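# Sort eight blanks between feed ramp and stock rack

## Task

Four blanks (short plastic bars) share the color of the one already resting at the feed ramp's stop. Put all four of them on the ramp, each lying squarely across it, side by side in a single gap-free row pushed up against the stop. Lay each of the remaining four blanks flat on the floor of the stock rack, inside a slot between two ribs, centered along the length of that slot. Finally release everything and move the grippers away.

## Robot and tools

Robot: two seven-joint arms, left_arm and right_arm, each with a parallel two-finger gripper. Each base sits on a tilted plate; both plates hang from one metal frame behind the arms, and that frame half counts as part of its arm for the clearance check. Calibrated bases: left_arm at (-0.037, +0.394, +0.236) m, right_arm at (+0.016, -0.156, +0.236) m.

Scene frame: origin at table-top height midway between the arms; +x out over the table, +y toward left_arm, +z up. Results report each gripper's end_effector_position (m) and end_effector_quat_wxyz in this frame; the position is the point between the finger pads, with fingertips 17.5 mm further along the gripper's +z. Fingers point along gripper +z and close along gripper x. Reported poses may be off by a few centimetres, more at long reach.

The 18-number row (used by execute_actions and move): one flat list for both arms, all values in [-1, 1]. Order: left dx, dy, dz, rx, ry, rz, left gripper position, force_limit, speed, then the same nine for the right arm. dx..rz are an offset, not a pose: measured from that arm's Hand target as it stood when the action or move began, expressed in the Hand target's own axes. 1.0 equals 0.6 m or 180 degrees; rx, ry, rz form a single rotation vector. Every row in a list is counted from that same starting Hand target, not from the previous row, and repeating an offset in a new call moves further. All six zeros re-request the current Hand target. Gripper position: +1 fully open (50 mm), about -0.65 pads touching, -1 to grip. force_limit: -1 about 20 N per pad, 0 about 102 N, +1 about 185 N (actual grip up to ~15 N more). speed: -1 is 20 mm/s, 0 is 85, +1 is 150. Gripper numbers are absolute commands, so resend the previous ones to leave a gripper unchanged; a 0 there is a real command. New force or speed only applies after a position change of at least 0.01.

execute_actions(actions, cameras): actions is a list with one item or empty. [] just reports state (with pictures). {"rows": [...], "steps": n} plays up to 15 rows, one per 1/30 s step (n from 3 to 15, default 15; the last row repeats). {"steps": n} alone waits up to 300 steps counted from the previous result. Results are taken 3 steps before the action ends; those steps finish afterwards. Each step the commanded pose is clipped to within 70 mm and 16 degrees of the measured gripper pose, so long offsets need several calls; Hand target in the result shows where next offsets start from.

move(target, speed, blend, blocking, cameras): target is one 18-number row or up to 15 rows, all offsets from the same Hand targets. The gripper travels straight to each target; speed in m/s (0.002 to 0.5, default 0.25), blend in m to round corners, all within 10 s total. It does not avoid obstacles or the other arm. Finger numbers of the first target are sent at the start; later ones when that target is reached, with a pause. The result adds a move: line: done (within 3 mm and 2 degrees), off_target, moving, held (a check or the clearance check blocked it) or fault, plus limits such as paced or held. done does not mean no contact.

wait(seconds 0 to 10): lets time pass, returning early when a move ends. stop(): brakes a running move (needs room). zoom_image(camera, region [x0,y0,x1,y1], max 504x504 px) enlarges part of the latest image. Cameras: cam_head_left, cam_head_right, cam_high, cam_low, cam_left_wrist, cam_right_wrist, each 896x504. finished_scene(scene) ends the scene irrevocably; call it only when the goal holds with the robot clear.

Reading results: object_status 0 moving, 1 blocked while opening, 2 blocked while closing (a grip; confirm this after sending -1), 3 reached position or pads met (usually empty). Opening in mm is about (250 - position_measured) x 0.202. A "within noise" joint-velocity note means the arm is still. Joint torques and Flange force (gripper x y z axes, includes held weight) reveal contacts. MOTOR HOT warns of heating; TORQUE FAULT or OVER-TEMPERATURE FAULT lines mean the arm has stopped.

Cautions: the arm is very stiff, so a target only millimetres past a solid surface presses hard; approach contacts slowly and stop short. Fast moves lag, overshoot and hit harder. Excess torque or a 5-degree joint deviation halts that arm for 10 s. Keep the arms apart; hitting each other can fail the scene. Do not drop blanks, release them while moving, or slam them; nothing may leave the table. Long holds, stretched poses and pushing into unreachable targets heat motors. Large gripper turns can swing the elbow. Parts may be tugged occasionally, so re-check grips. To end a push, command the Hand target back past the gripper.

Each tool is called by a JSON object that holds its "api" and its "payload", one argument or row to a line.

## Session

{"api": "execute_actions", "payload": {
  "actions": [],
  "cameras": ["all"]
}}

{"api": "zoom_image", "payload": {
  "camera": "cam_high",
  "region": [330, 100, 570, 400]
}}

Scene clock: 0.00 s of 9600.00 s.
left_arm: end_effector_position=(+0.4106, +0.3946, +0.3962) position_measured=3 object_status=3 end_effector_quat_wxyz=(+0.231, +0.897, -0.352, -0.136) | right_arm: end_effector_position=(+0.4823, -0.0761, +0.1892) position_measured=3 object_status=3 end_effector_quat_wxyz=(-0.039, -0.405, +0.728, -0.551)
Joint positions: left_arm=[-0.51 1.023 1.212 1.277 -0.657 1.715 -0.067] | right_arm=[-1.041 1.581 0.289 1.358 0.835 1.347 2.585]
Joint velocities: within noise
Joint torques (N m): no reading
Flange force (N): no reading
Hand target: left_arm +0.4106, +0.3946, +0.3962; +0.231, +0.897, -0.352, -0.136 | right_arm +0.4823, -0.0761, +0.1892; -0.039, -0.405, +0.728, -0.551
camera_calibration:
cam_left_wrist: T_world_to_cam=[[0.714326, -0.695146, -0.0806869, 0.00974961], [-0.565758, -0.641502, 0.518067, 0.333079], [-0.411893, -0.32442, -0.851526, 0.799419], [0, 0, 0, 1]] pos_world=[0.510752, 0.479795, 0.508956]
cam_right_wrist: T_world_to_cam=[[-0.660092, -0.535926, 0.526366, 0.177616], [-0.660105, 0.0794007, -0.746965, 0.517386], [0.358525, -0.840523, -0.406179, 0.00786146], [0, 0, 0, 1]] pos_world=[0.455953, 0.060716, 0.296172]

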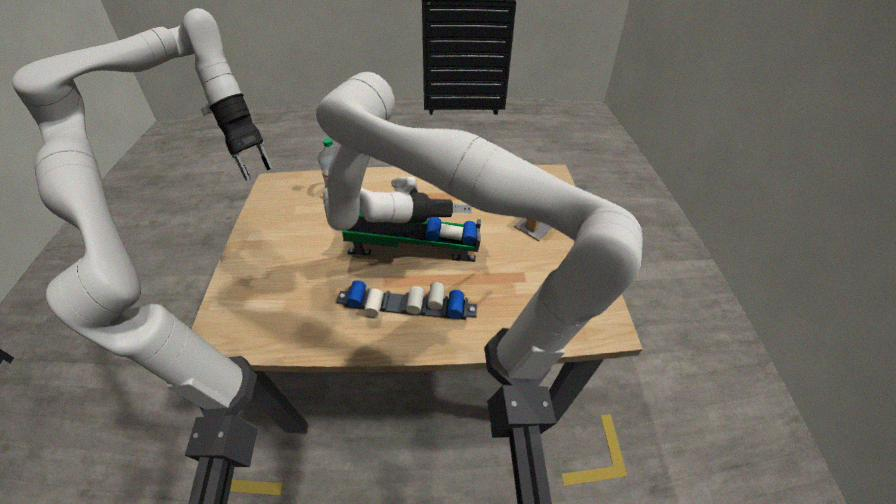

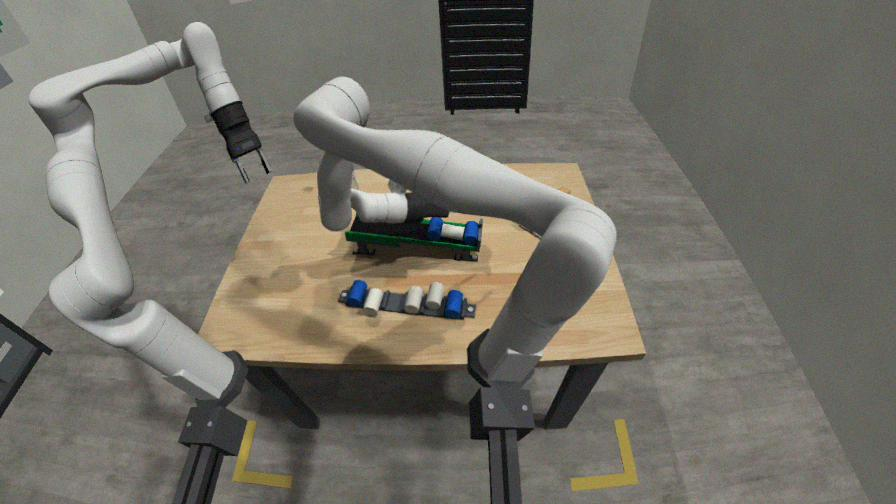

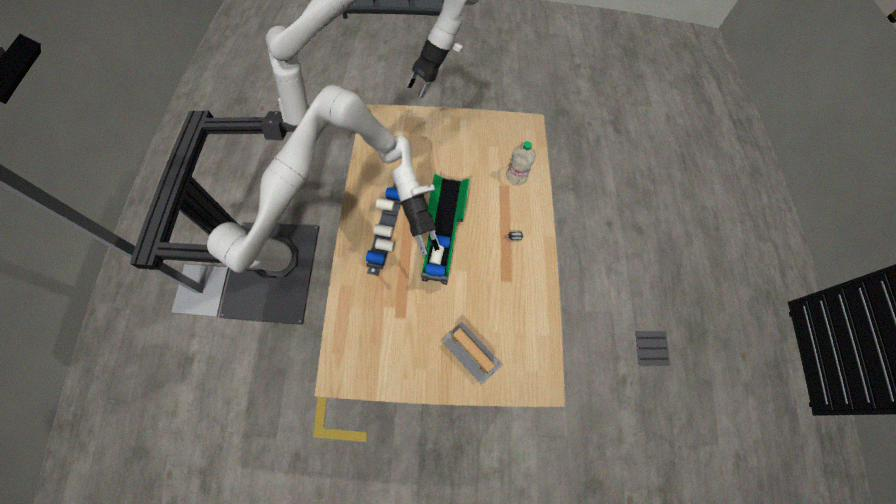

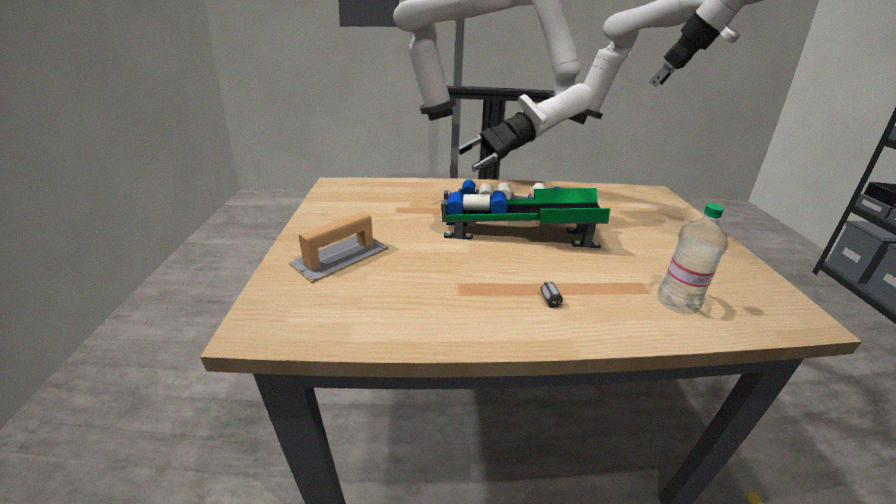

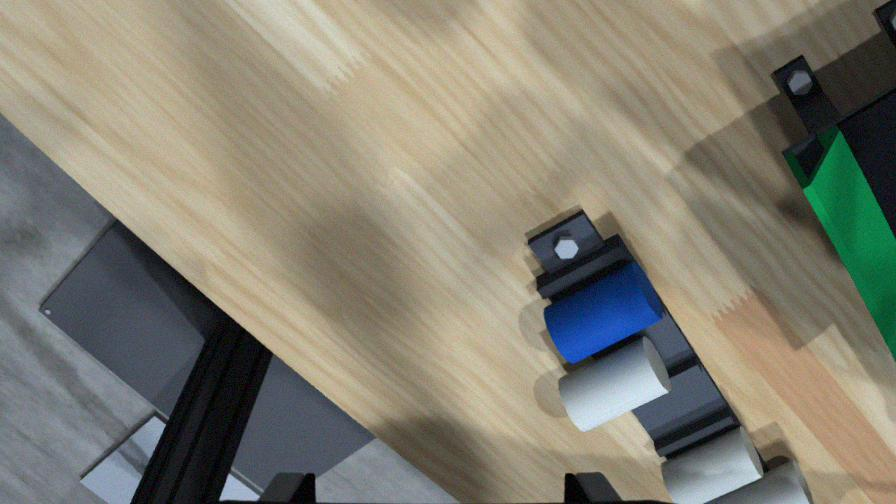

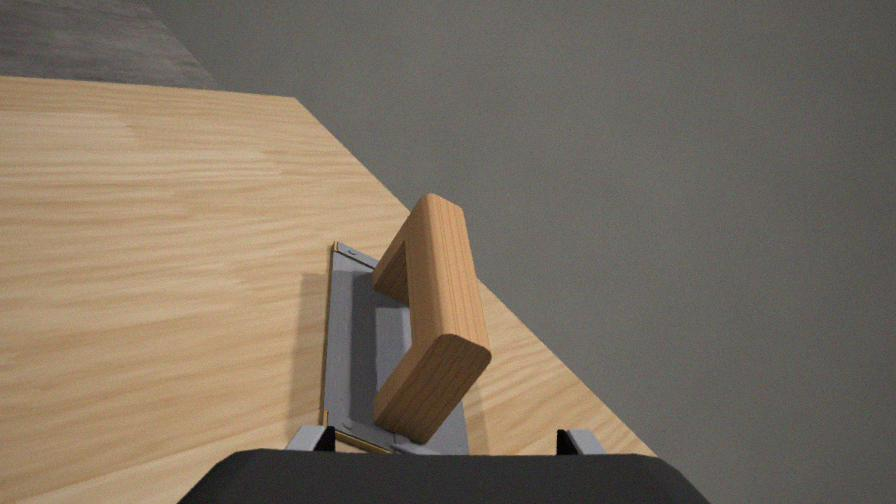

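Scaled by 1.680 from the camera's 896x504 image, which has a finer 1280x720 frame.

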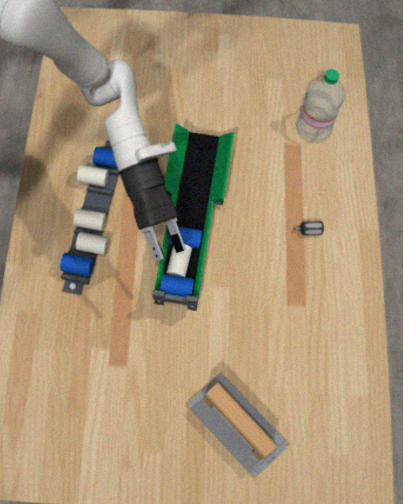

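{"api": "move", "payload": {
  "target": [-0.4915,-0.1283,-0.0297,0,0,0,1,-0.8,0,0.1272,-0.1945,-0.1802,-0.2586,-0.2729,-0.1314,1,-0.8,0]
}}

Scene clock: 3.63 s of 9600.00 s.
left_arm: end_effector_position=(+0.2504, +0.6544, +0.3960) position_measured=3 object_status=3 end_effector_quat_wxyz=(+0.231, +0.897, -0.352, -0.136) | right_arm: end_effector_position=(+0.4630, -0.0353, +0.3598) position_measured=3 object_status=3 end_effector_quat_wxyz=(+0.000, -0.676, +0.737, +0.000)
Joint positions: left_arm=[-1.276 0.83 1.408 1.574 -0.684 1.821 -0.492] | right_arm=[-0.412 0.665 -0.221 1.608 0.443 1.068 3.763]
Joint velocities: left_arm=[-0.005 0 0.001 -0.001 0 -0.001 -0.003] | right_arm=[0.005 0.002 -0.003 -0.007 -0.005 0.004 0.009]
Joint torques (N m): left_arm=[2.97 -18.75 7.95 -1.21 1.37 0.91 -0.12] | right_arm=[-6.92 -17.74 -4.58 -7.62 0.34 0.12 0.35]
Flange force (N): left_arm=[3.5 -8.1 -7.9] | right_arm=[3.4 0.3 -0.1]
Hand target: left_arm +0.2504, +0.6545, +0.3960; +0.231, +0.897, -0.352, -0.136 | right_arm +0.4630, -0.0353, +0.3598; +0.000, +0.676, -0.737, +0.000
Off the commanded pose: left_arm 0.000 m, 0 deg | right_arm 0.000 m, 0 deg.
Kept back: nothing.
move: done
camera_calibration:
cam_left_wrist: T_world_to_cam=[[0.714278, -0.695198, -0.0806569, 0.304785], [-0.565805, -0.641443, 0.518088, 0.409202], [-0.411911, -0.324423, -0.851516, 0.817532], [0, 0, 0, 1]] pos_world=[0.350578, 0.739592, 0.508721]
cam_right_wrist: T_world_to_cam=[[-0.064429, -0.997808, 0.0151035, -0.0111481], [-0.997362, 0.0648925, 0.0325208, 0.503962], [-0.0334296, -0.0129684, -0.999357, 0.542493], [0, 0, 0, 1]] pos_world=[0.520049, -0.0367917, 0.525923]

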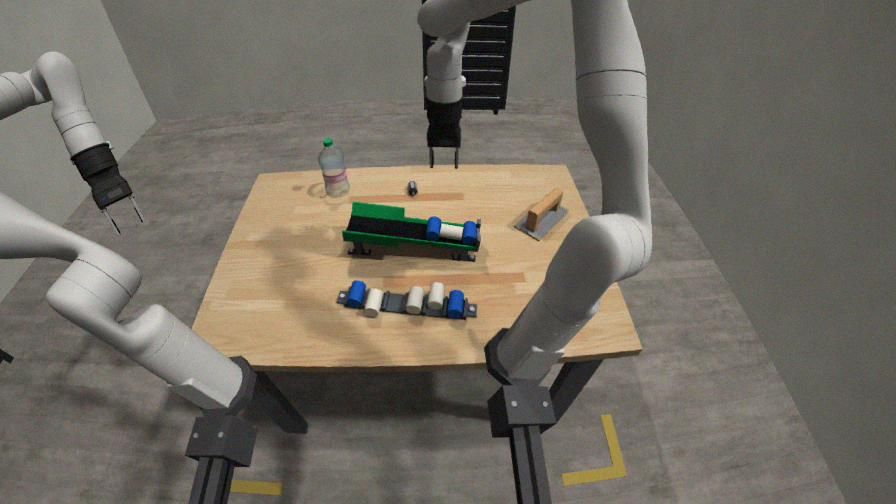

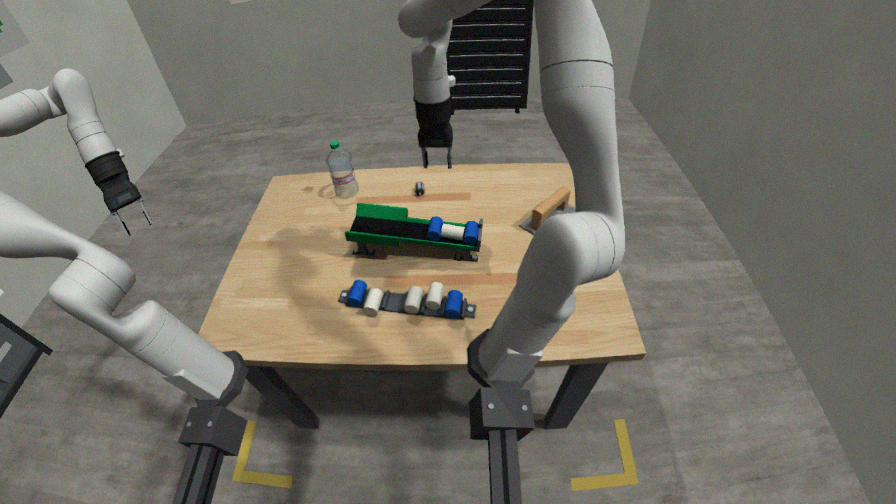

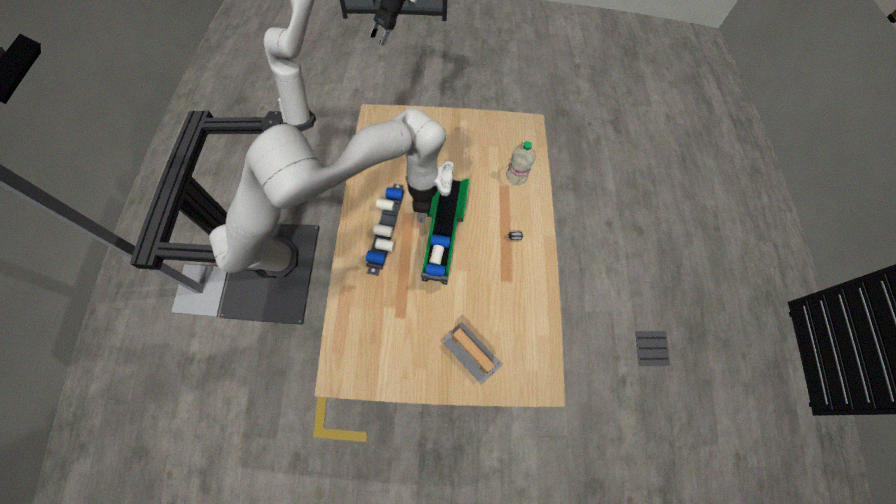

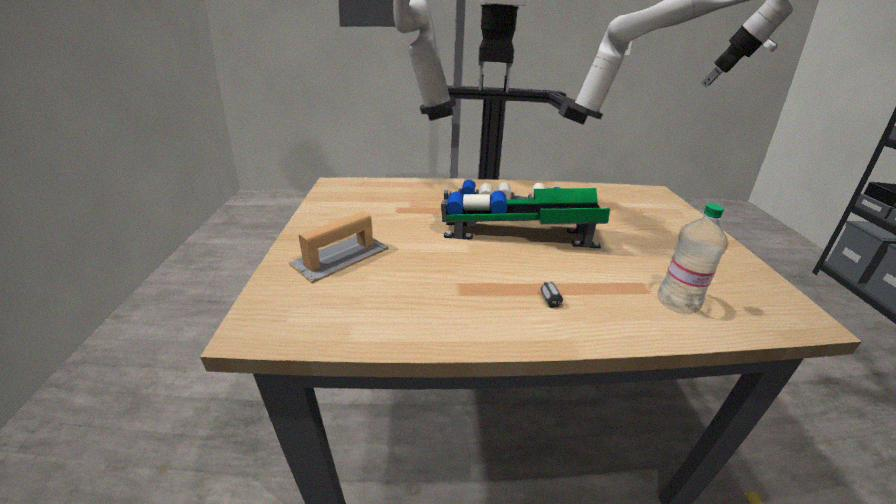

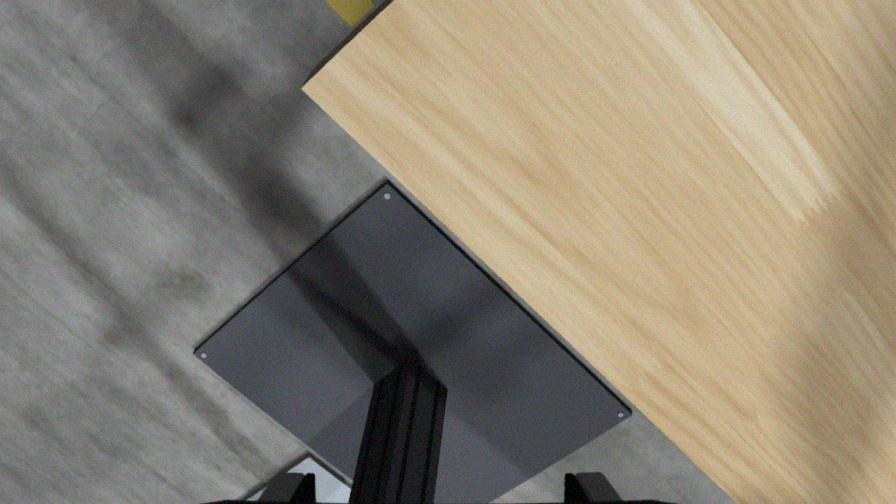

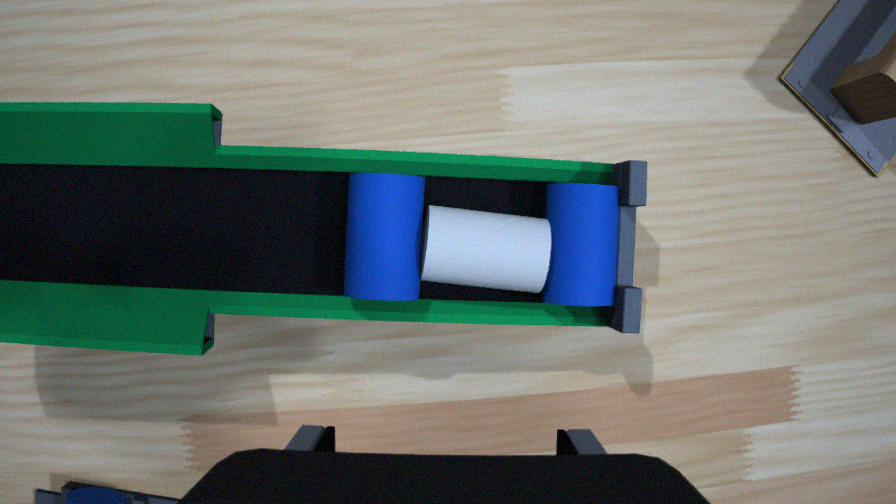

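{"api": "execute_actions", "payload": {
  "actions": [],
  "cameras": ["cam_right_wrist","cam_high","cam_head_left"]
}}

Scene clock: 4.33 s of 9600.00 s.
left_arm: end_effector_position=(+0.2504, +0.6545, +0.3960) position_measured=3 object_status=3 end_effector_quat_wxyz=(+0.231, +0.897, -0.352, -0.136) | right_arm: end_effector_position=(+0.4630, -0.0353, +0.3598) position_measured=3 object_status=3 end_effector_quat_wxyz=(+0.000, -0.676, +0.737, +0.000)
Joint positions: left_arm=[-1.276 0.83 1.408 1.574 -0.684 1.821 -0.492] | right_arm=[-0.412 0.665 -0.221 1.607 0.442 1.069 3.763]
Joint velocities: within noise
Joint torques (N m): left_arm=[3.29 -18.78 8.09 -1.42 1.46 0.91 -0.03] | right_arm=[-7.11 -17.7 -4.37 -7.32 0.31 0.11 0.25]
Flange force (N): left_arm=[2.4 -7.7 -6.9] | right_arm=[3.3 -0.9 -0.7]
Hand target: left_arm +0.2504, +0.6545, +0.3960; +0.231, +0.897, -0.352, -0.136 | right_arm +0.4630, -0.0353, +0.3598; +0.000, +0.676, -0.737, +0.000
Off the commanded pose: left_arm 0.000 m, 0 deg | right_arm 0.000 m, 0 deg.
Steps of this call (1-21: nothing new was sent). Readings (end_effector_position of left_arm | right_arm; what the end effector reports):
1: (+0.2504, +0.6544, +0.3960) | (+0.4630, -0.0353, +0.3598) | left_arm position_measured=3 object_status=3 | right_arm position_measured=3 object_status=3
2: (+0.2504, +0.6545, +0.3960) | (+0.4630, -0.0353, +0.3598) | left_arm position_measured=3 object_status=3 | right_arm position_measured=3 object_status=3
4: (+0.2504, +0.6545, +0.3960) | (+0.4630, -0.0353, +0.3598) | left_arm position_measured=3 object_status=3 | right_arm position_measured=3 object_status=3
8: (+0.2504, +0.6545, +0.3960) | (+0.4630, -0.0353, +0.3598) | left_arm position_measured=3 object_status=3 | right_arm position_measured=3 object_status=3
21: the state above
camera_calibration:
cam_right_wrist: T_world_to_cam=[[-0.0643619, -0.997814, 0.0149764, -0.0111623], [-0.997351, 0.064827, 0.0329807, 0.503785], [-0.0338795, -0.012814, -0.999344, 0.542715], [0, 0, 0, 1]] pos_world=[0.520119, -0.0368425, 0.525911]
Images, in order (width x height): cam_head_left 896x504, cam_high 896x504, cam_right_wrist 896x504.

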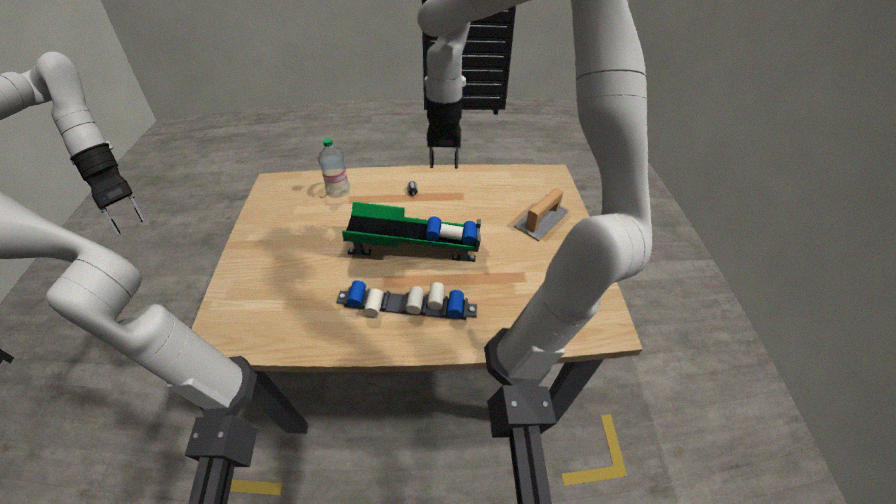

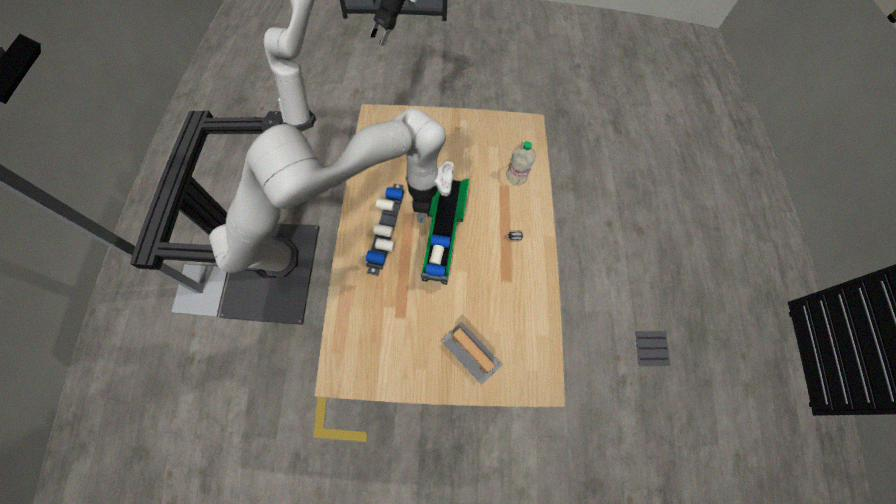

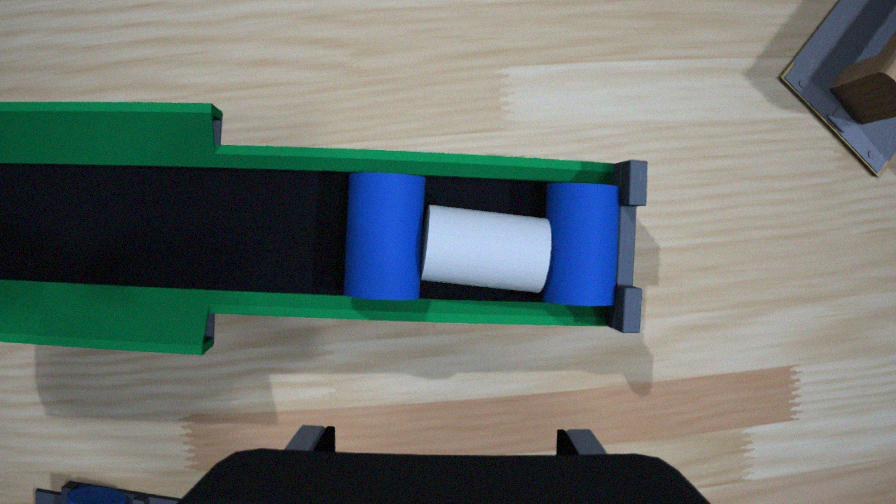

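{"api": "move", "payload": {
  "target": [0,0,0,0,0,0,1,-0.8,0,0.0398,-0.0738,0.2667,0,0,-0.4767,0.83,-0.8,0],
  "cameras": ["cam_right_wrist"],
  "speed": 0.4
}}

Scene clock: 7.07 s of 9600.00 s.
left_arm: end_effector_position=(+0.2504, +0.6545, +0.3960) position_measured=3 object_status=3 end_effector_quat_wxyz=(+0.231, +0.897, -0.352, -0.136) | right_arm: end_effector_position=(+0.5050, -0.0627, +0.1998) position_measured=29 object_status=3 end_effector_quat_wxyz=(-0.001, +0.997, -0.080, +0.000)
Joint positions: left_arm=[-1.276 0.83 1.408 1.574 -0.684 1.821 -0.492] | right_arm=[-0.123 0.976 -0.429 1.618 0.848 0.893 5.072]
Joint velocities: left_arm=[within noise] | right_arm=[0.002 0.002 -0.002 -0.003 -0.001 0.003 0.006]
Joint torques (N m): left_arm=[3.3 -18.74 8.1 -1.5 1.44 0.95 -0.06] | right_arm=[-7.84 -20.08 -5.84 -4.56 0.22 0.36 0.37]
Flange force (N): left_arm=[2.4 -7.3 -6.5] | right_arm=[-0.1 3.4 -1.0]
Hand target: left_arm +0.2504, +0.6545, +0.3960; +0.231, +0.897, -0.352, -0.136 | right_arm +0.5050, -0.0627, +0.1997; -0.001, +0.997, -0.080, +0.000
Off the commanded pose: left_arm 0.000 m, 0 deg | right_arm 0.000 m, 0 deg.
Kept back: nothing.
move: done
camera_calibration:
cam_right_wrist: T_world_to_cam=[[0.990372, -0.137502, 0.0160347, -0.512349], [-0.137955, -0.98993, 0.0317351, 0.0528469], [0.0115096, -0.0336416, -0.999368, 0.359663], [0, 0, 0, 1]] pos_world=[0.510567, -0.00603476, 0.365974]
Images, in order (width x height): cam_right_wrist 896x504.

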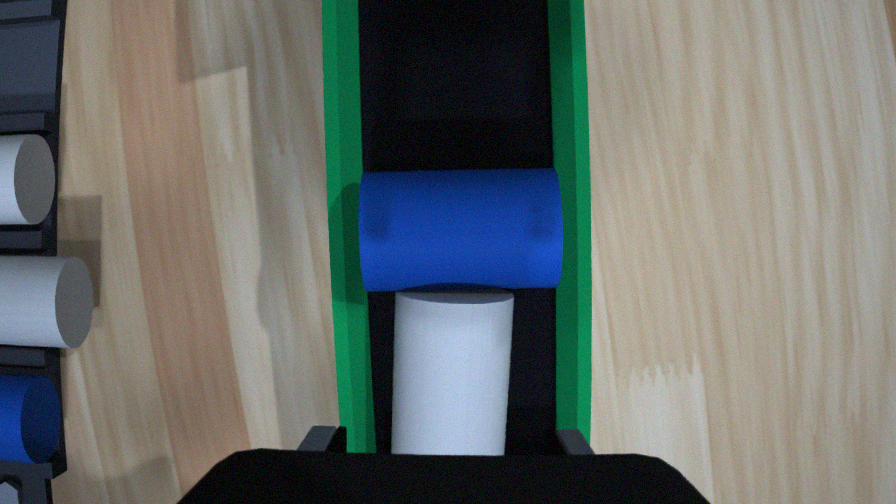

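{"api": "move", "payload": {
  "target": [0,0,0,0,0,0,1,-0.8,0,0.0035,-0.0083,0.105,0.022,0,0.013,0.83,-0.8,0],
  "cameras": ["cam_right_wrist"],
  "speed": 0.2
}}

Scene clock: 8.37 s of 9600.00 s.
left_arm: end_effector_position=(+0.2504, +0.6545, +0.3960) position_measured=3 object_status=3 end_effector_quat_wxyz=(+0.231, +0.897, -0.352, -0.136) | right_arm: end_effector_position=(+0.5079, -0.0581, +0.1369) position_measured=29 object_status=3 end_effector_quat_wxyz=(-0.035, +0.994, -0.100, +0.003)
Joint positions: left_arm=[-1.276 0.83 1.408 1.574 -0.684 1.821 -0.492] | right_arm=[-0.081 1.073 -0.382 1.641 0.926 0.716 5.004]
Joint velocities: left_arm=[within noise] | right_arm=[0 0.003 0.002 0.001 0.002 -0.005 -0.002]
Joint torques (N m): left_arm=[3.36 -18.79 8.03 -1.44 1.41 0.96 -0.08] | right_arm=[-8.05 -20.54 -6.52 -3.77 0.23 -0.1 0.36]
Flange force (N): left_arm=[2.3 -7.3 -6.6] | right_arm=[-0.1 3.5 -1.0]
Hand target: left_arm +0.2504, +0.6545, +0.3960; +0.231, +0.897, -0.352, -0.136 | right_arm +0.5079, -0.0581, +0.1368; -0.035, +0.994, -0.100, +0.003
Off the commanded pose: left_arm 0.000 m, 0 deg | right_arm 0.000 m, 0 deg.
Kept back: nothing.
move: done
camera_calibration:
cam_right_wrist: T_world_to_cam=[[0.983812, -0.178501, 0.0158541, -0.512548], [-0.177817, -0.983356, -0.0372975, 0.0899131], [0.0222479, 0.0338746, -0.999178, 0.295349], [0, 0, 0, 1]] pos_world=[0.513668, -0.0130787, 0.306586]
Images, in order (width x height): cam_right_wrist 896x504.

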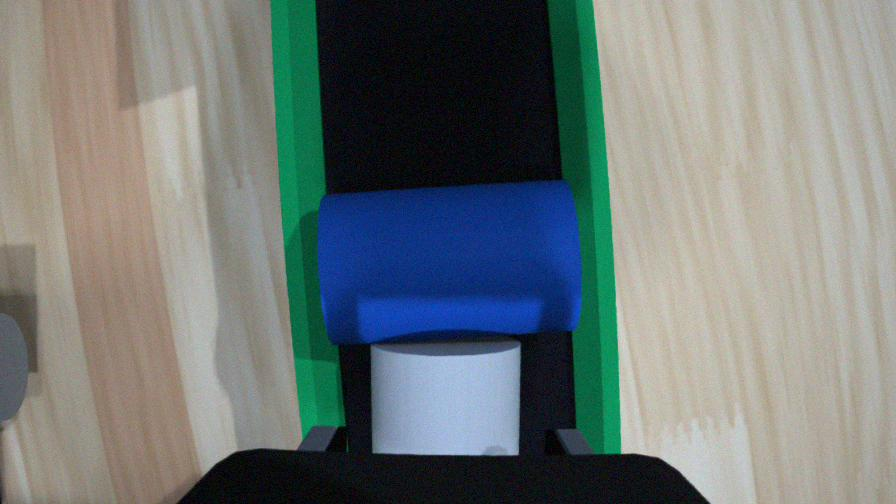

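{"api": "move", "payload": {
  "target": [
    [0,0,0,0,0,0,1,-0.8,0,0,0.0015,0.05,0,0,0,0.83,-0.8,0],
    [0,0,0,0,0,0,1,-0.8,0,0,0.002,0.0607,0,0,0,0.83,-0.8,0]
  ],
  "cameras": ["cam_right_wrist"],
  "speed": [0.12,0.03],
  "blend": [0.003,0]
}}

{"api": "zoom_image", "payload": {
  "camera": "cam_right_wrist",
  "region": [250, 200, 650, 460]
}}

Scene clock: 10.13 s of 9600.00 s.
left_arm: end_effector_position=(+0.2504, +0.6545, +0.3960) position_measured=3 object_status=3 end_effector_quat_wxyz=(+0.231, +0.897, -0.352, -0.136) | right_arm: end_effector_position=(+0.5081, -0.0567, +0.1004) position_measured=29 object_status=3 end_effector_quat_wxyz=(-0.035, +0.994, -0.100, +0.003)
Joint positions: left_arm=[-1.276 0.83 1.408 1.574 -0.684 1.821 -0.492] | right_arm=[-0.085 1.143 -0.344 1.623 0.973 0.66 4.974]
Joint velocities: within noise
Joint torques (N m): left_arm=[3.26 -18.75 8.05 -1.42 1.46 0.95 -0.04] | right_arm=[-8.12 -20.85 -6.15 -3.4 0.09 0 0.26]
Flange force (N): left_arm=[2.5 -7.6 -6.9] | right_arm=[-0.3 3.8 -0.9]
Hand target: left_arm +0.2504, +0.6545, +0.3960; +0.231, +0.897, -0.352, -0.136 | right_arm +0.5081, -0.0567, +0.1003; -0.035, +0.994, -0.100, +0.003
Off the commanded pose: left_arm 0.000 m, 0 deg | right_arm 0.000 m, 0 deg.
Kept back: nothing.
move: done; blend cut to 0 m at target 1
camera_calibration:
cam_right_wrist: T_world_to_cam=[[0.983795, -0.178594, 0.0158525, -0.511931], [-0.177909, -0.983337, -0.0373604, 0.0899608], [0.0222607, 0.0339346, -0.999176, 0.258858], [0, 0, 0, 1]] pos_world=[0.513878, -0.0117503, 0.270121]
Images, in order (width x height): cam_right_wrist 896x504.

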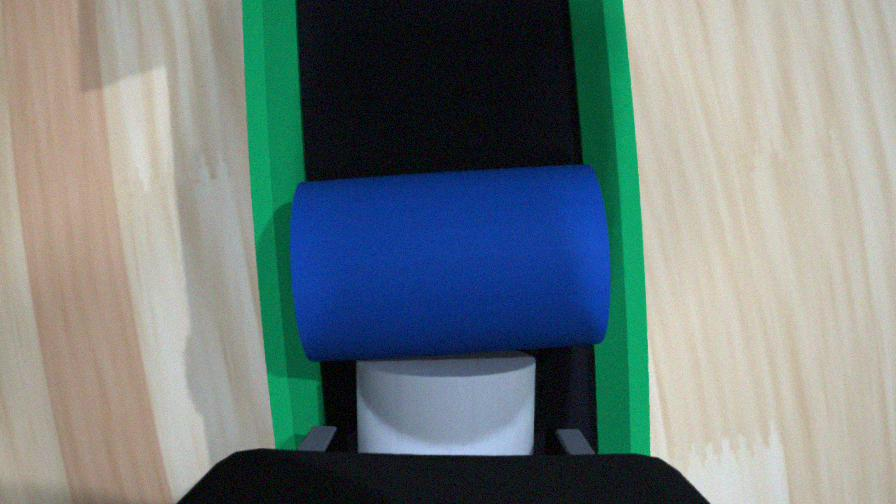

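Scaled by 1.260 from the camera's 896x504 image, which has a finer 1280x720 frame.

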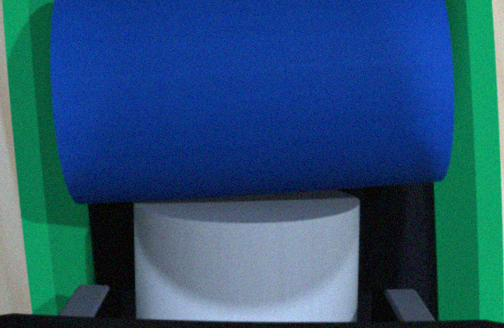

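{"api": "move", "payload": {
  "target": [0,0,0,0,0,0,1,-0.8,0,0,0,0,0,0,0,-1,-0.8,-0.5],
  "cameras": ["cam_right_wrist"]
}}

Scene clock: 11.07 s of 9600.00 s.
left_arm: end_effector_position=(+0.2504, +0.6545, +0.3960) position_measured=3 object_status=3 end_effector_quat_wxyz=(+0.231, +0.897, -0.352, -0.136) | right_arm: end_effector_position=(+0.5081, -0.0567, +0.1003) position_measured=59 object_status=2 end_effector_quat_wxyz=(-0.035, +0.994, -0.100, +0.003)
Joint positions: left_arm=[-1.276 0.83 1.408 1.574 -0.684 1.821 -0.492] | right_arm=[-0.085 1.143 -0.344 1.623 0.973 0.659 4.974]
Joint velocities: within noise
Joint torques (N m): left_arm=[3.27 -18.73 8.07 -1.42 1.43 0.91 -0.05] | right_arm=[-8.16 -20.48 -6.2 -3.33 0.19 -0.28 0.26]
Flange force (N): left_arm=[2.5 -7.6 -6.9] | right_arm=[0.4 3.7 -2.1]
Hand target: left_arm +0.2504, +0.6545, +0.3960; +0.231, +0.897, -0.352, -0.136 | right_arm +0.5081, -0.0567, +0.1003; -0.035, +0.994, -0.100, +0.003
Off the commanded pose: left_arm 0.000 m, 0 deg | right_arm 0.000 m, 0 deg.
Kept back: nothing.
move: done
camera_calibration:
cam_right_wrist: T_world_to_cam=[[0.983798, -0.178576, 0.015859, -0.51193], [-0.177891, -0.983341, -0.0373482, 0.0899389], [0.0222643, 0.0339219, -0.999176, 0.258775], [0, 0, 0, 1]] pos_world=[0.513874, -0.0117562, 0.270039]
Images, in order (width x height): cam_right_wrist 896x504.

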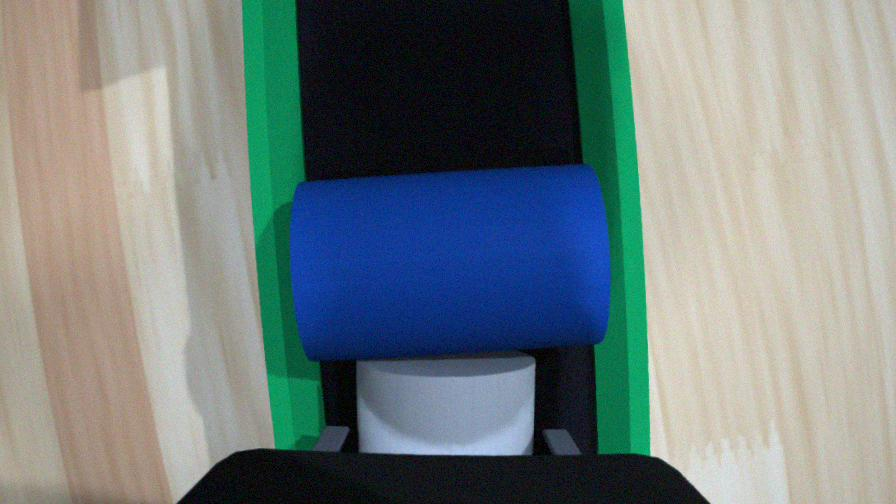

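{"api": "move", "payload": {
  "target": [
    [0,0,0,0,0,0,1,-0.8,0,0,-0.0035,-0.05,0,0,0,-1,-0.8,-0.5],
    [0,0,0,0,0,0,1,-0.8,0,0,-0.0125,-0.18,-0.022,0,0,-1,-0.8,-0.5]
  ],
  "cameras": ["cam_right_wrist"],
  "speed": [0.1,0.2],
  "blend": [0.01,0]
}}

Scene clock: 13.10 s of 9600.00 s.
left_arm: end_effector_position=(+0.2504, +0.6545, +0.3960) position_measured=3 object_status=3 end_effector_quat_wxyz=(+0.231, +0.897, -0.352, -0.136) | right_arm: end_effector_position=(+0.5082, -0.0568, +0.2085) position_measured=59 object_status=2 end_effector_quat_wxyz=(-0.001, +0.995, -0.100, -0.001)
Joint positions: left_arm=[-1.276 0.83 1.408 1.574 -0.684 1.821 -0.492] | right_arm=[-0.136 0.97 -0.431 1.595 0.824 0.916 5.047]
Joint velocities: left_arm=[within noise] | right_arm=[-0.001 -0.001 -0.001 -0.002 -0.001 0.005 0.004]
Joint torques (N m): left_arm=[3.31 -18.75 8.09 -1.46 1.44 0.94 -0.05] | right_arm=[-8.05 -20.72 -6.4 -5.01 0.25 -0.11 0.1]
Flange force (N): left_arm=[2.4 -7.5 -6.7] | right_arm=[1.2 3.3 -0.7]
Hand target: left_arm +0.2504, +0.6545, +0.3960; +0.231, +0.897, -0.352, -0.136 | right_arm +0.5083, -0.0568, +0.2086; -0.001, +0.995, -0.100, -0.001
Off the commanded pose: left_arm 0.000 m, 0 deg | right_arm 0.000 m, 0 deg.
Kept back: nothing.
move: done; blend cut to 0 m at target 1
camera_calibration:
cam_right_wrist: T_world_to_cam=[[0.984018, -0.17749, 0.0143645, -0.513561], [-0.177867, -0.983547, 0.0315935, 0.0795025], [0.00852066, -0.0336436, -0.999398, 0.370042], [0, 0, 0, 1]] pos_world=[0.516341, -0.000507958, 0.374685]
Images, in order (width x height): cam_right_wrist 896x504.

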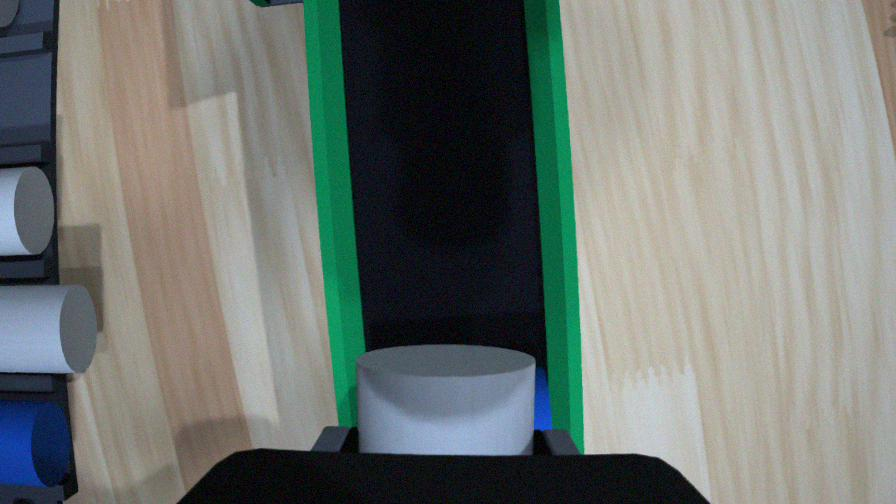

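{"api": "move", "payload": {
  "target": [0,0,0,0,0,0,1,-0.8,0,-0.4505,-0.1415,-0.1,0,0,0.4817,-1,-0.8,-0.5],
  "cameras": ["cam_right_wrist","cam_head_left"],
  "speed": 0.3
}}

Scene clock: 16.33 s of 9600.00 s.
left_arm: end_effector_position=(+0.2504, +0.6545, +0.3960) position_measured=3 object_status=3 end_effector_quat_wxyz=(+0.231, +0.897, -0.352, -0.136) | right_arm: end_effector_position=(+0.2605, +0.0801, +0.2691) position_measured=59 object_status=2 end_effector_quat_wxyz=(+0.000, -0.655, +0.756, +0.001)
Joint positions: left_arm=[-1.276 0.83 1.408 1.574 -0.684 1.821 -0.492] | right_arm=[-0.901 0.778 -0.139 2.007 0.455 0.644 3.139]
Joint velocities: left_arm=[within noise] | right_arm=[-0.006 0 0.003 0.002 0 -0.002 -0.009]
Joint torques (N m): left_arm=[3.33 -18.78 8.04 -1.46 1.43 0.94 -0.07] | right_arm=[-5.08 -15.68 -3.57 -5.13 0.3 0.21 0.26]
Flange force (N): left_arm=[2.4 -7.4 -6.7] | right_arm=[2.5 -2.5 0.2]
Hand target: left_arm +0.2504, +0.6545, +0.3960; +0.231, +0.897, -0.352, -0.136 | right_arm +0.2604, +0.0801, +0.2692; +0.000, -0.655, +0.756, +0.001
Off the commanded pose: left_arm 0.000 m, 0 deg | right_arm 0.000 m, 0 deg.
Kept back: nothing.
move: done
camera_calibration:
cam_right_wrist: T_world_to_cam=[[-0.120184, -0.992641, 0.0148169, 0.106498], [-0.992091, 0.120635, 0.034666, 0.291018], [-0.0361984, -0.0105334, -0.999289, 0.447138], [0, 0, 0, 1]] pos_world=[0.317701, 0.0753175, 0.435154]
Images, in order (width x height): cam_head_left 896x504, cam_right_wrist 896x504.

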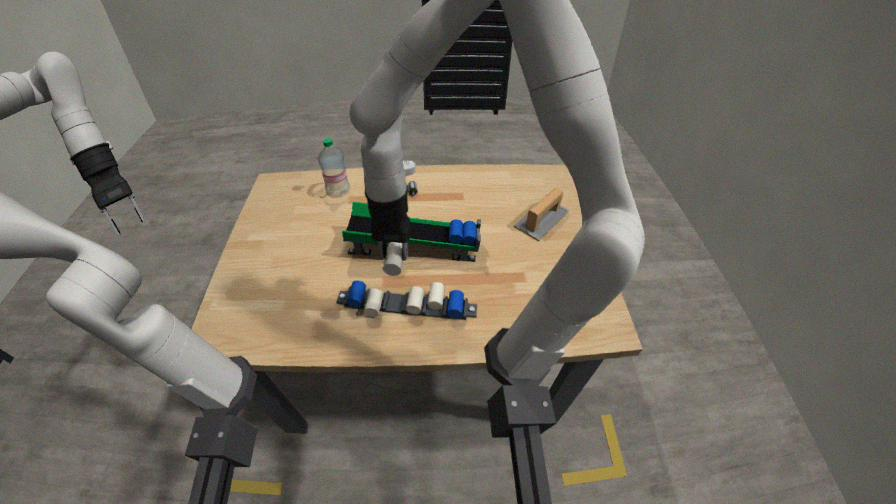

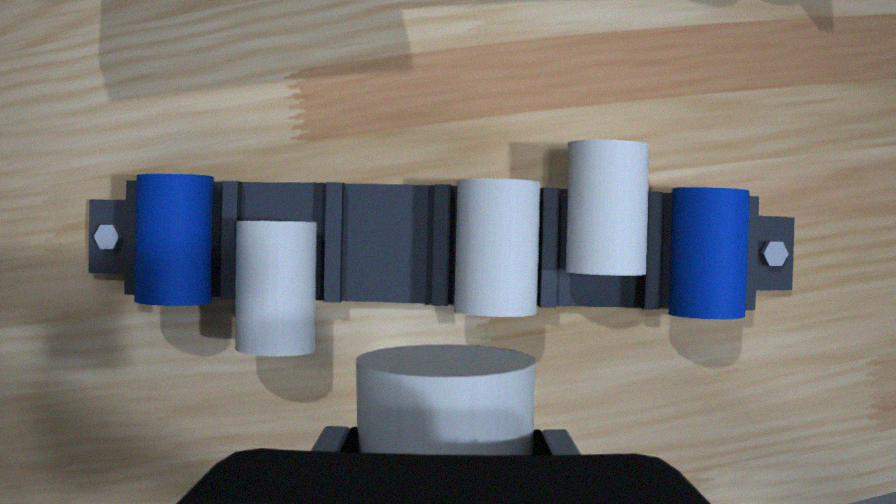

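{"api": "move", "payload": {
  "target": [0,0,0,0,0,0,1,-0.8,0,-0.042,-0.0745,0.248,0,0,0.0081,-1,-0.8,-0.5],
  "cameras": ["cam_right_wrist"],
  "speed": 0.2
}}

Scene clock: 18.10 s of 9600.00 s.
left_arm: end_effector_position=(+0.2504, +0.6545, +0.3960) position_measured=3 object_status=3 end_effector_quat_wxyz=(+0.231, +0.897, -0.352, -0.136) | right_arm: end_effector_position=(+0.3080, +0.0989, +0.1204) position_measured=59 object_status=2 end_effector_quat_wxyz=(+0.000, -0.645, +0.764, +0.001)
Joint positions: left_arm=[-1.276 0.83 1.408 1.574 -0.684 1.821 -0.492] | right_arm=[-0.864 1.151 0.001 1.881 0.587 0.369 3.091]
Joint velocities: within noise
Joint torques (N m): left_arm=[3.23 -18.75 8.03 -1.46 1.39 0.95 -0.03] | right_arm=[-6.21 -18.99 -2.56 -2.29 0.26 0.06 0.26]
Flange force (N): left_arm=[2.5 -7.4 -6.8] | right_arm=[0.6 -4.4 -1.0]
Hand target: left_arm +0.2504, +0.6545, +0.3960; +0.231, +0.897, -0.352, -0.136 | right_arm +0.3080, +0.0989, +0.1203; +0.000, -0.645, +0.764, +0.001
Off the commanded pose: left_arm 0.000 m, 0 deg | right_arm 0.000 m, 0 deg.
Kept back: nothing.
move: done
camera_calibration:
cam_right_wrist: T_world_to_cam=[[-0.145762, -0.989207, 0.0149201, 0.140571], [-0.988654, 0.1462, 0.034469, 0.337496], [-0.0362783, -0.00972652, -0.999294, 0.300356], [0, 0, 0, 1]] pos_world=[0.365053, 0.0926328, 0.286414]
Images, in order (width x height): cam_right_wrist 896x504.

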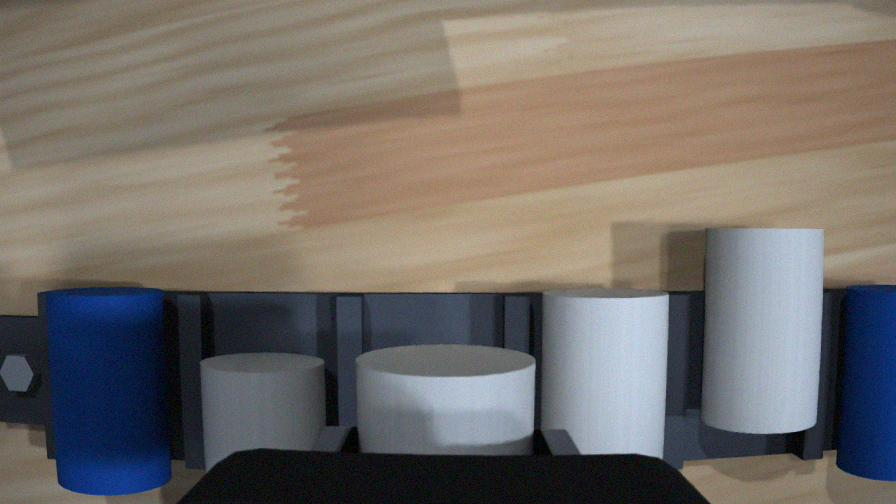

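{"api": "move", "payload": {
  "target": [0,0,0,0,0,0,1,-0.8,0,-0.005,-0.0098,0.08,0,0,0,-1,-0.8,-0.5],
  "cameras": ["cam_right_wrist"],
  "speed": 0.1
}}

Scene clock: 19.20 s of 9600.00 s.
left_arm: end_effector_position=(+0.2504, +0.6545, +0.3960) position_measured=3 object_status=3 end_effector_quat_wxyz=(+0.231, +0.897, -0.352, -0.136) | right_arm: end_effector_position=(+0.3143, +0.1010, +0.0724) position_measured=59 object_status=2 end_effector_quat_wxyz=(+0.000, -0.645, +0.764, +0.001)
Joint positions: left_arm=[-1.276 0.83 1.408 1.574 -0.684 1.821 -0.492] | right_arm=[-0.861 1.266 0.042 1.831 0.611 0.292 3.076]
Joint velocities: within noise
Joint torques (N m): left_arm=[3.25 -18.74 8.05 -1.46 1.4 0.92 -0.07] | right_arm=[-6.27 -20.29 -2.37 -2.27 0.23 0.33 0.28]
Flange force (N): left_arm=[2.6 -7.4 -6.8] | right_arm=[2.9 -2.4 1.0]
Hand target: left_arm +0.2504, +0.6545, +0.3960; +0.231, +0.897, -0.352, -0.136 | right_arm +0.3143, +0.1010, +0.0723; +0.000, -0.645, +0.764, +0.001
Off the commanded pose: left_arm 0.000 m, 0 deg | right_arm 0.000 m, 0 deg.
Kept back: nothing.
move: done
camera_calibration:
cam_right_wrist: T_world_to_cam=[[-0.145803, -0.989201, 0.0149076, 0.144241], [-0.988648, 0.146241, 0.0344729, 0.345027], [-0.0362807, -0.00971216, -0.999294, 0.252655], [0, 0, 0, 1]] pos_world=[0.371308, 0.0946806, 0.238432]
Images, in order (width x height): cam_right_wrist 896x504.

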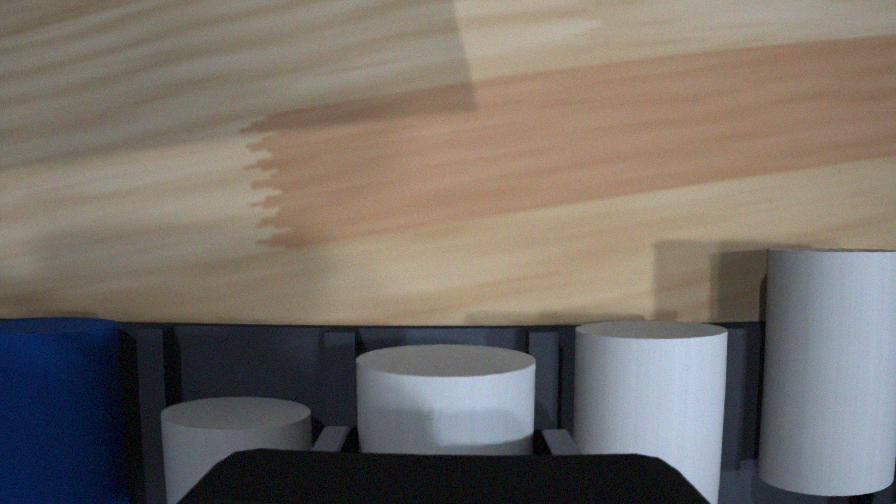

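{"api": "zoom_image", "payload": {
  "camera": "cam_right_wrist",
  "region": [300, 290, 760, 480]
}}

Scaled by 1.096 from the camera's 896x504 image, which has a finer 1280x720 frame.

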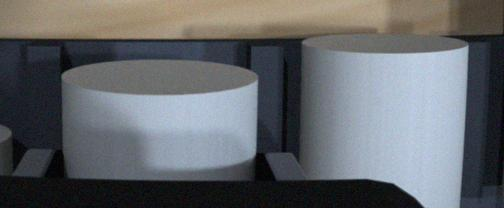

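{"api": "move", "payload": {
  "target": [
    [0,0,0,0,0,0,1,-0.8,0,-0.001,-0.0025,0.03,0,0,0,-1,-0.8,-0.5],
    [0,0,0,0,0,0,1,-0.8,0,-0.001,-0.0025,0.0393,0,0,0,-1,-0.8,-0.5]
  ],
  "cameras": ["cam_right_wrist"],
  "speed": [0.06,0.02]
}}

Scene clock: 22.60 s of 9600.00 s.
left_arm: end_effector_position=(+0.2504, +0.6545, +0.3960) position_measured=3 object_status=3 end_effector_quat_wxyz=(+0.231, +0.897, -0.352, -0.136) | right_arm: end_effector_position=(+0.3158, +0.1013, +0.0488) position_measured=59 object_status=2 end_effector_quat_wxyz=(+0.000, -0.645, +0.764, +0.001)
Joint positions: left_arm=[-1.276 0.83 1.408 1.574 -0.684 1.821 -0.492] | right_arm=[-0.862 1.323 0.061 1.806 0.62 0.255 3.069]
Joint velocities: within noise
Joint torques (N m): left_arm=[3.26 -18.77 8.06 -1.49 1.4 0.9 -0.08] | right_arm=[-6.35 -19.57 -2.2 -1.76 0.26 0.15 0.24]
Flange force (N): left_arm=[2.5 -7.3 -6.7] | right_arm=[2.3 -3.6 -1.5]
Hand target: left_arm +0.2504, +0.6545, +0.3960; +0.231, +0.897, -0.352, -0.136 | right_arm +0.3158, +0.1013, +0.0487; +0.000, -0.645, +0.764, +0.001
Off the commanded pose: left_arm 0.000 m, 0 deg | right_arm 0.000 m, 0 deg.
Kept back: nothing.
move: done
camera_calibration:
cam_right_wrist: T_world_to_cam=[[-0.145824, -0.989198, 0.0148943, 0.145204], [-0.988645, 0.146262, 0.0344693, 0.347324], [-0.0362754, -0.00969869, -0.999295, 0.229119], [0, 0, 0, 1]] pos_world=[0.372866, 0.0950578, 0.214823]
Images, in order (width x height): cam_right_wrist 896x504.

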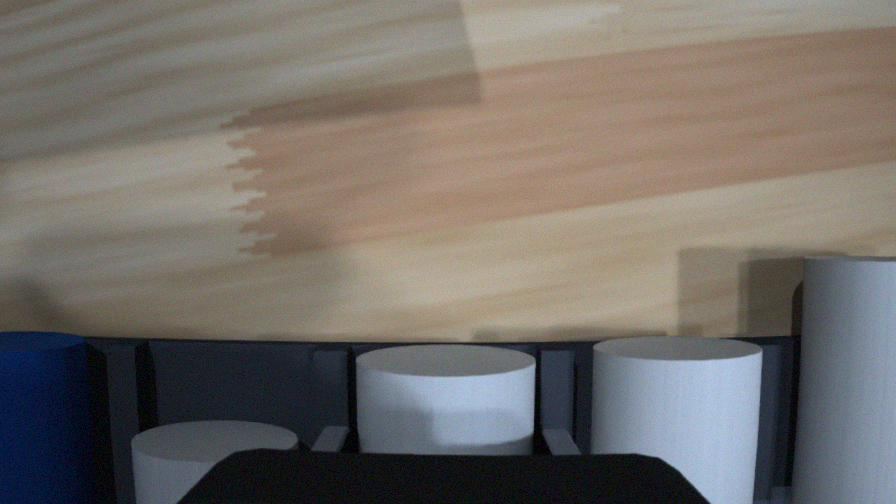

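{"api": "move", "payload": {
  "target": [
    [0,0,0,0,0,0,1,-0.8,0,0,-0.0013,0,0,0,0,-1,-0.8,-0.5],
    [0,0,0,0,0,0,1,-0.8,0,0,-0.0013,0.0017,0,0,0,-1,-0.8,-0.5]
  ],
  "cameras": [],
  "speed": 0.02
}}

Scene clock: 33.33 s of 9600.00 s.
left_arm: end_effector_position=(+0.2504, +0.6545, +0.3960) position_measured=3 object_status=3 end_effector_quat_wxyz=(+0.231, +0.897, -0.352, -0.136) | right_arm: end_effector_position=(+0.3166, +0.1012, +0.0477) position_measured=59 object_status=2 end_effector_quat_wxyz=(+0.000, -0.645, +0.764, +0.001)
Joint positions: left_arm=[-1.276 0.83 1.408 1.574 -0.684 1.821 -0.492] | right_arm=[-0.86 1.326 0.061 1.803 0.621 0.255 3.07]
Joint velocities: within noise
Joint torques (N m): left_arm=[3.27 -18.73 8.05 -1.52 1.44 0.93 -0.06] | right_arm=[-6.21 -15.22 -3 -1.44 0.14 -0.51 0.23]
Flange force (N): left_arm=[2.4 -7.3 -6.6] | right_arm=[3.2 -5.5 -12.0]
Hand target: left_arm +0.2504, +0.6545, +0.3960; +0.231, +0.897, -0.352, -0.136 | right_arm +0.3166, +0.1012, +0.0477; +0.000, -0.645, +0.764, +0.001
Off the commanded pose: left_arm 0.000 m, 0 deg | right_arm 0.000 m, 0 deg.
Kept back: nothing.
move: done
No camera images: "cameras" was empty.


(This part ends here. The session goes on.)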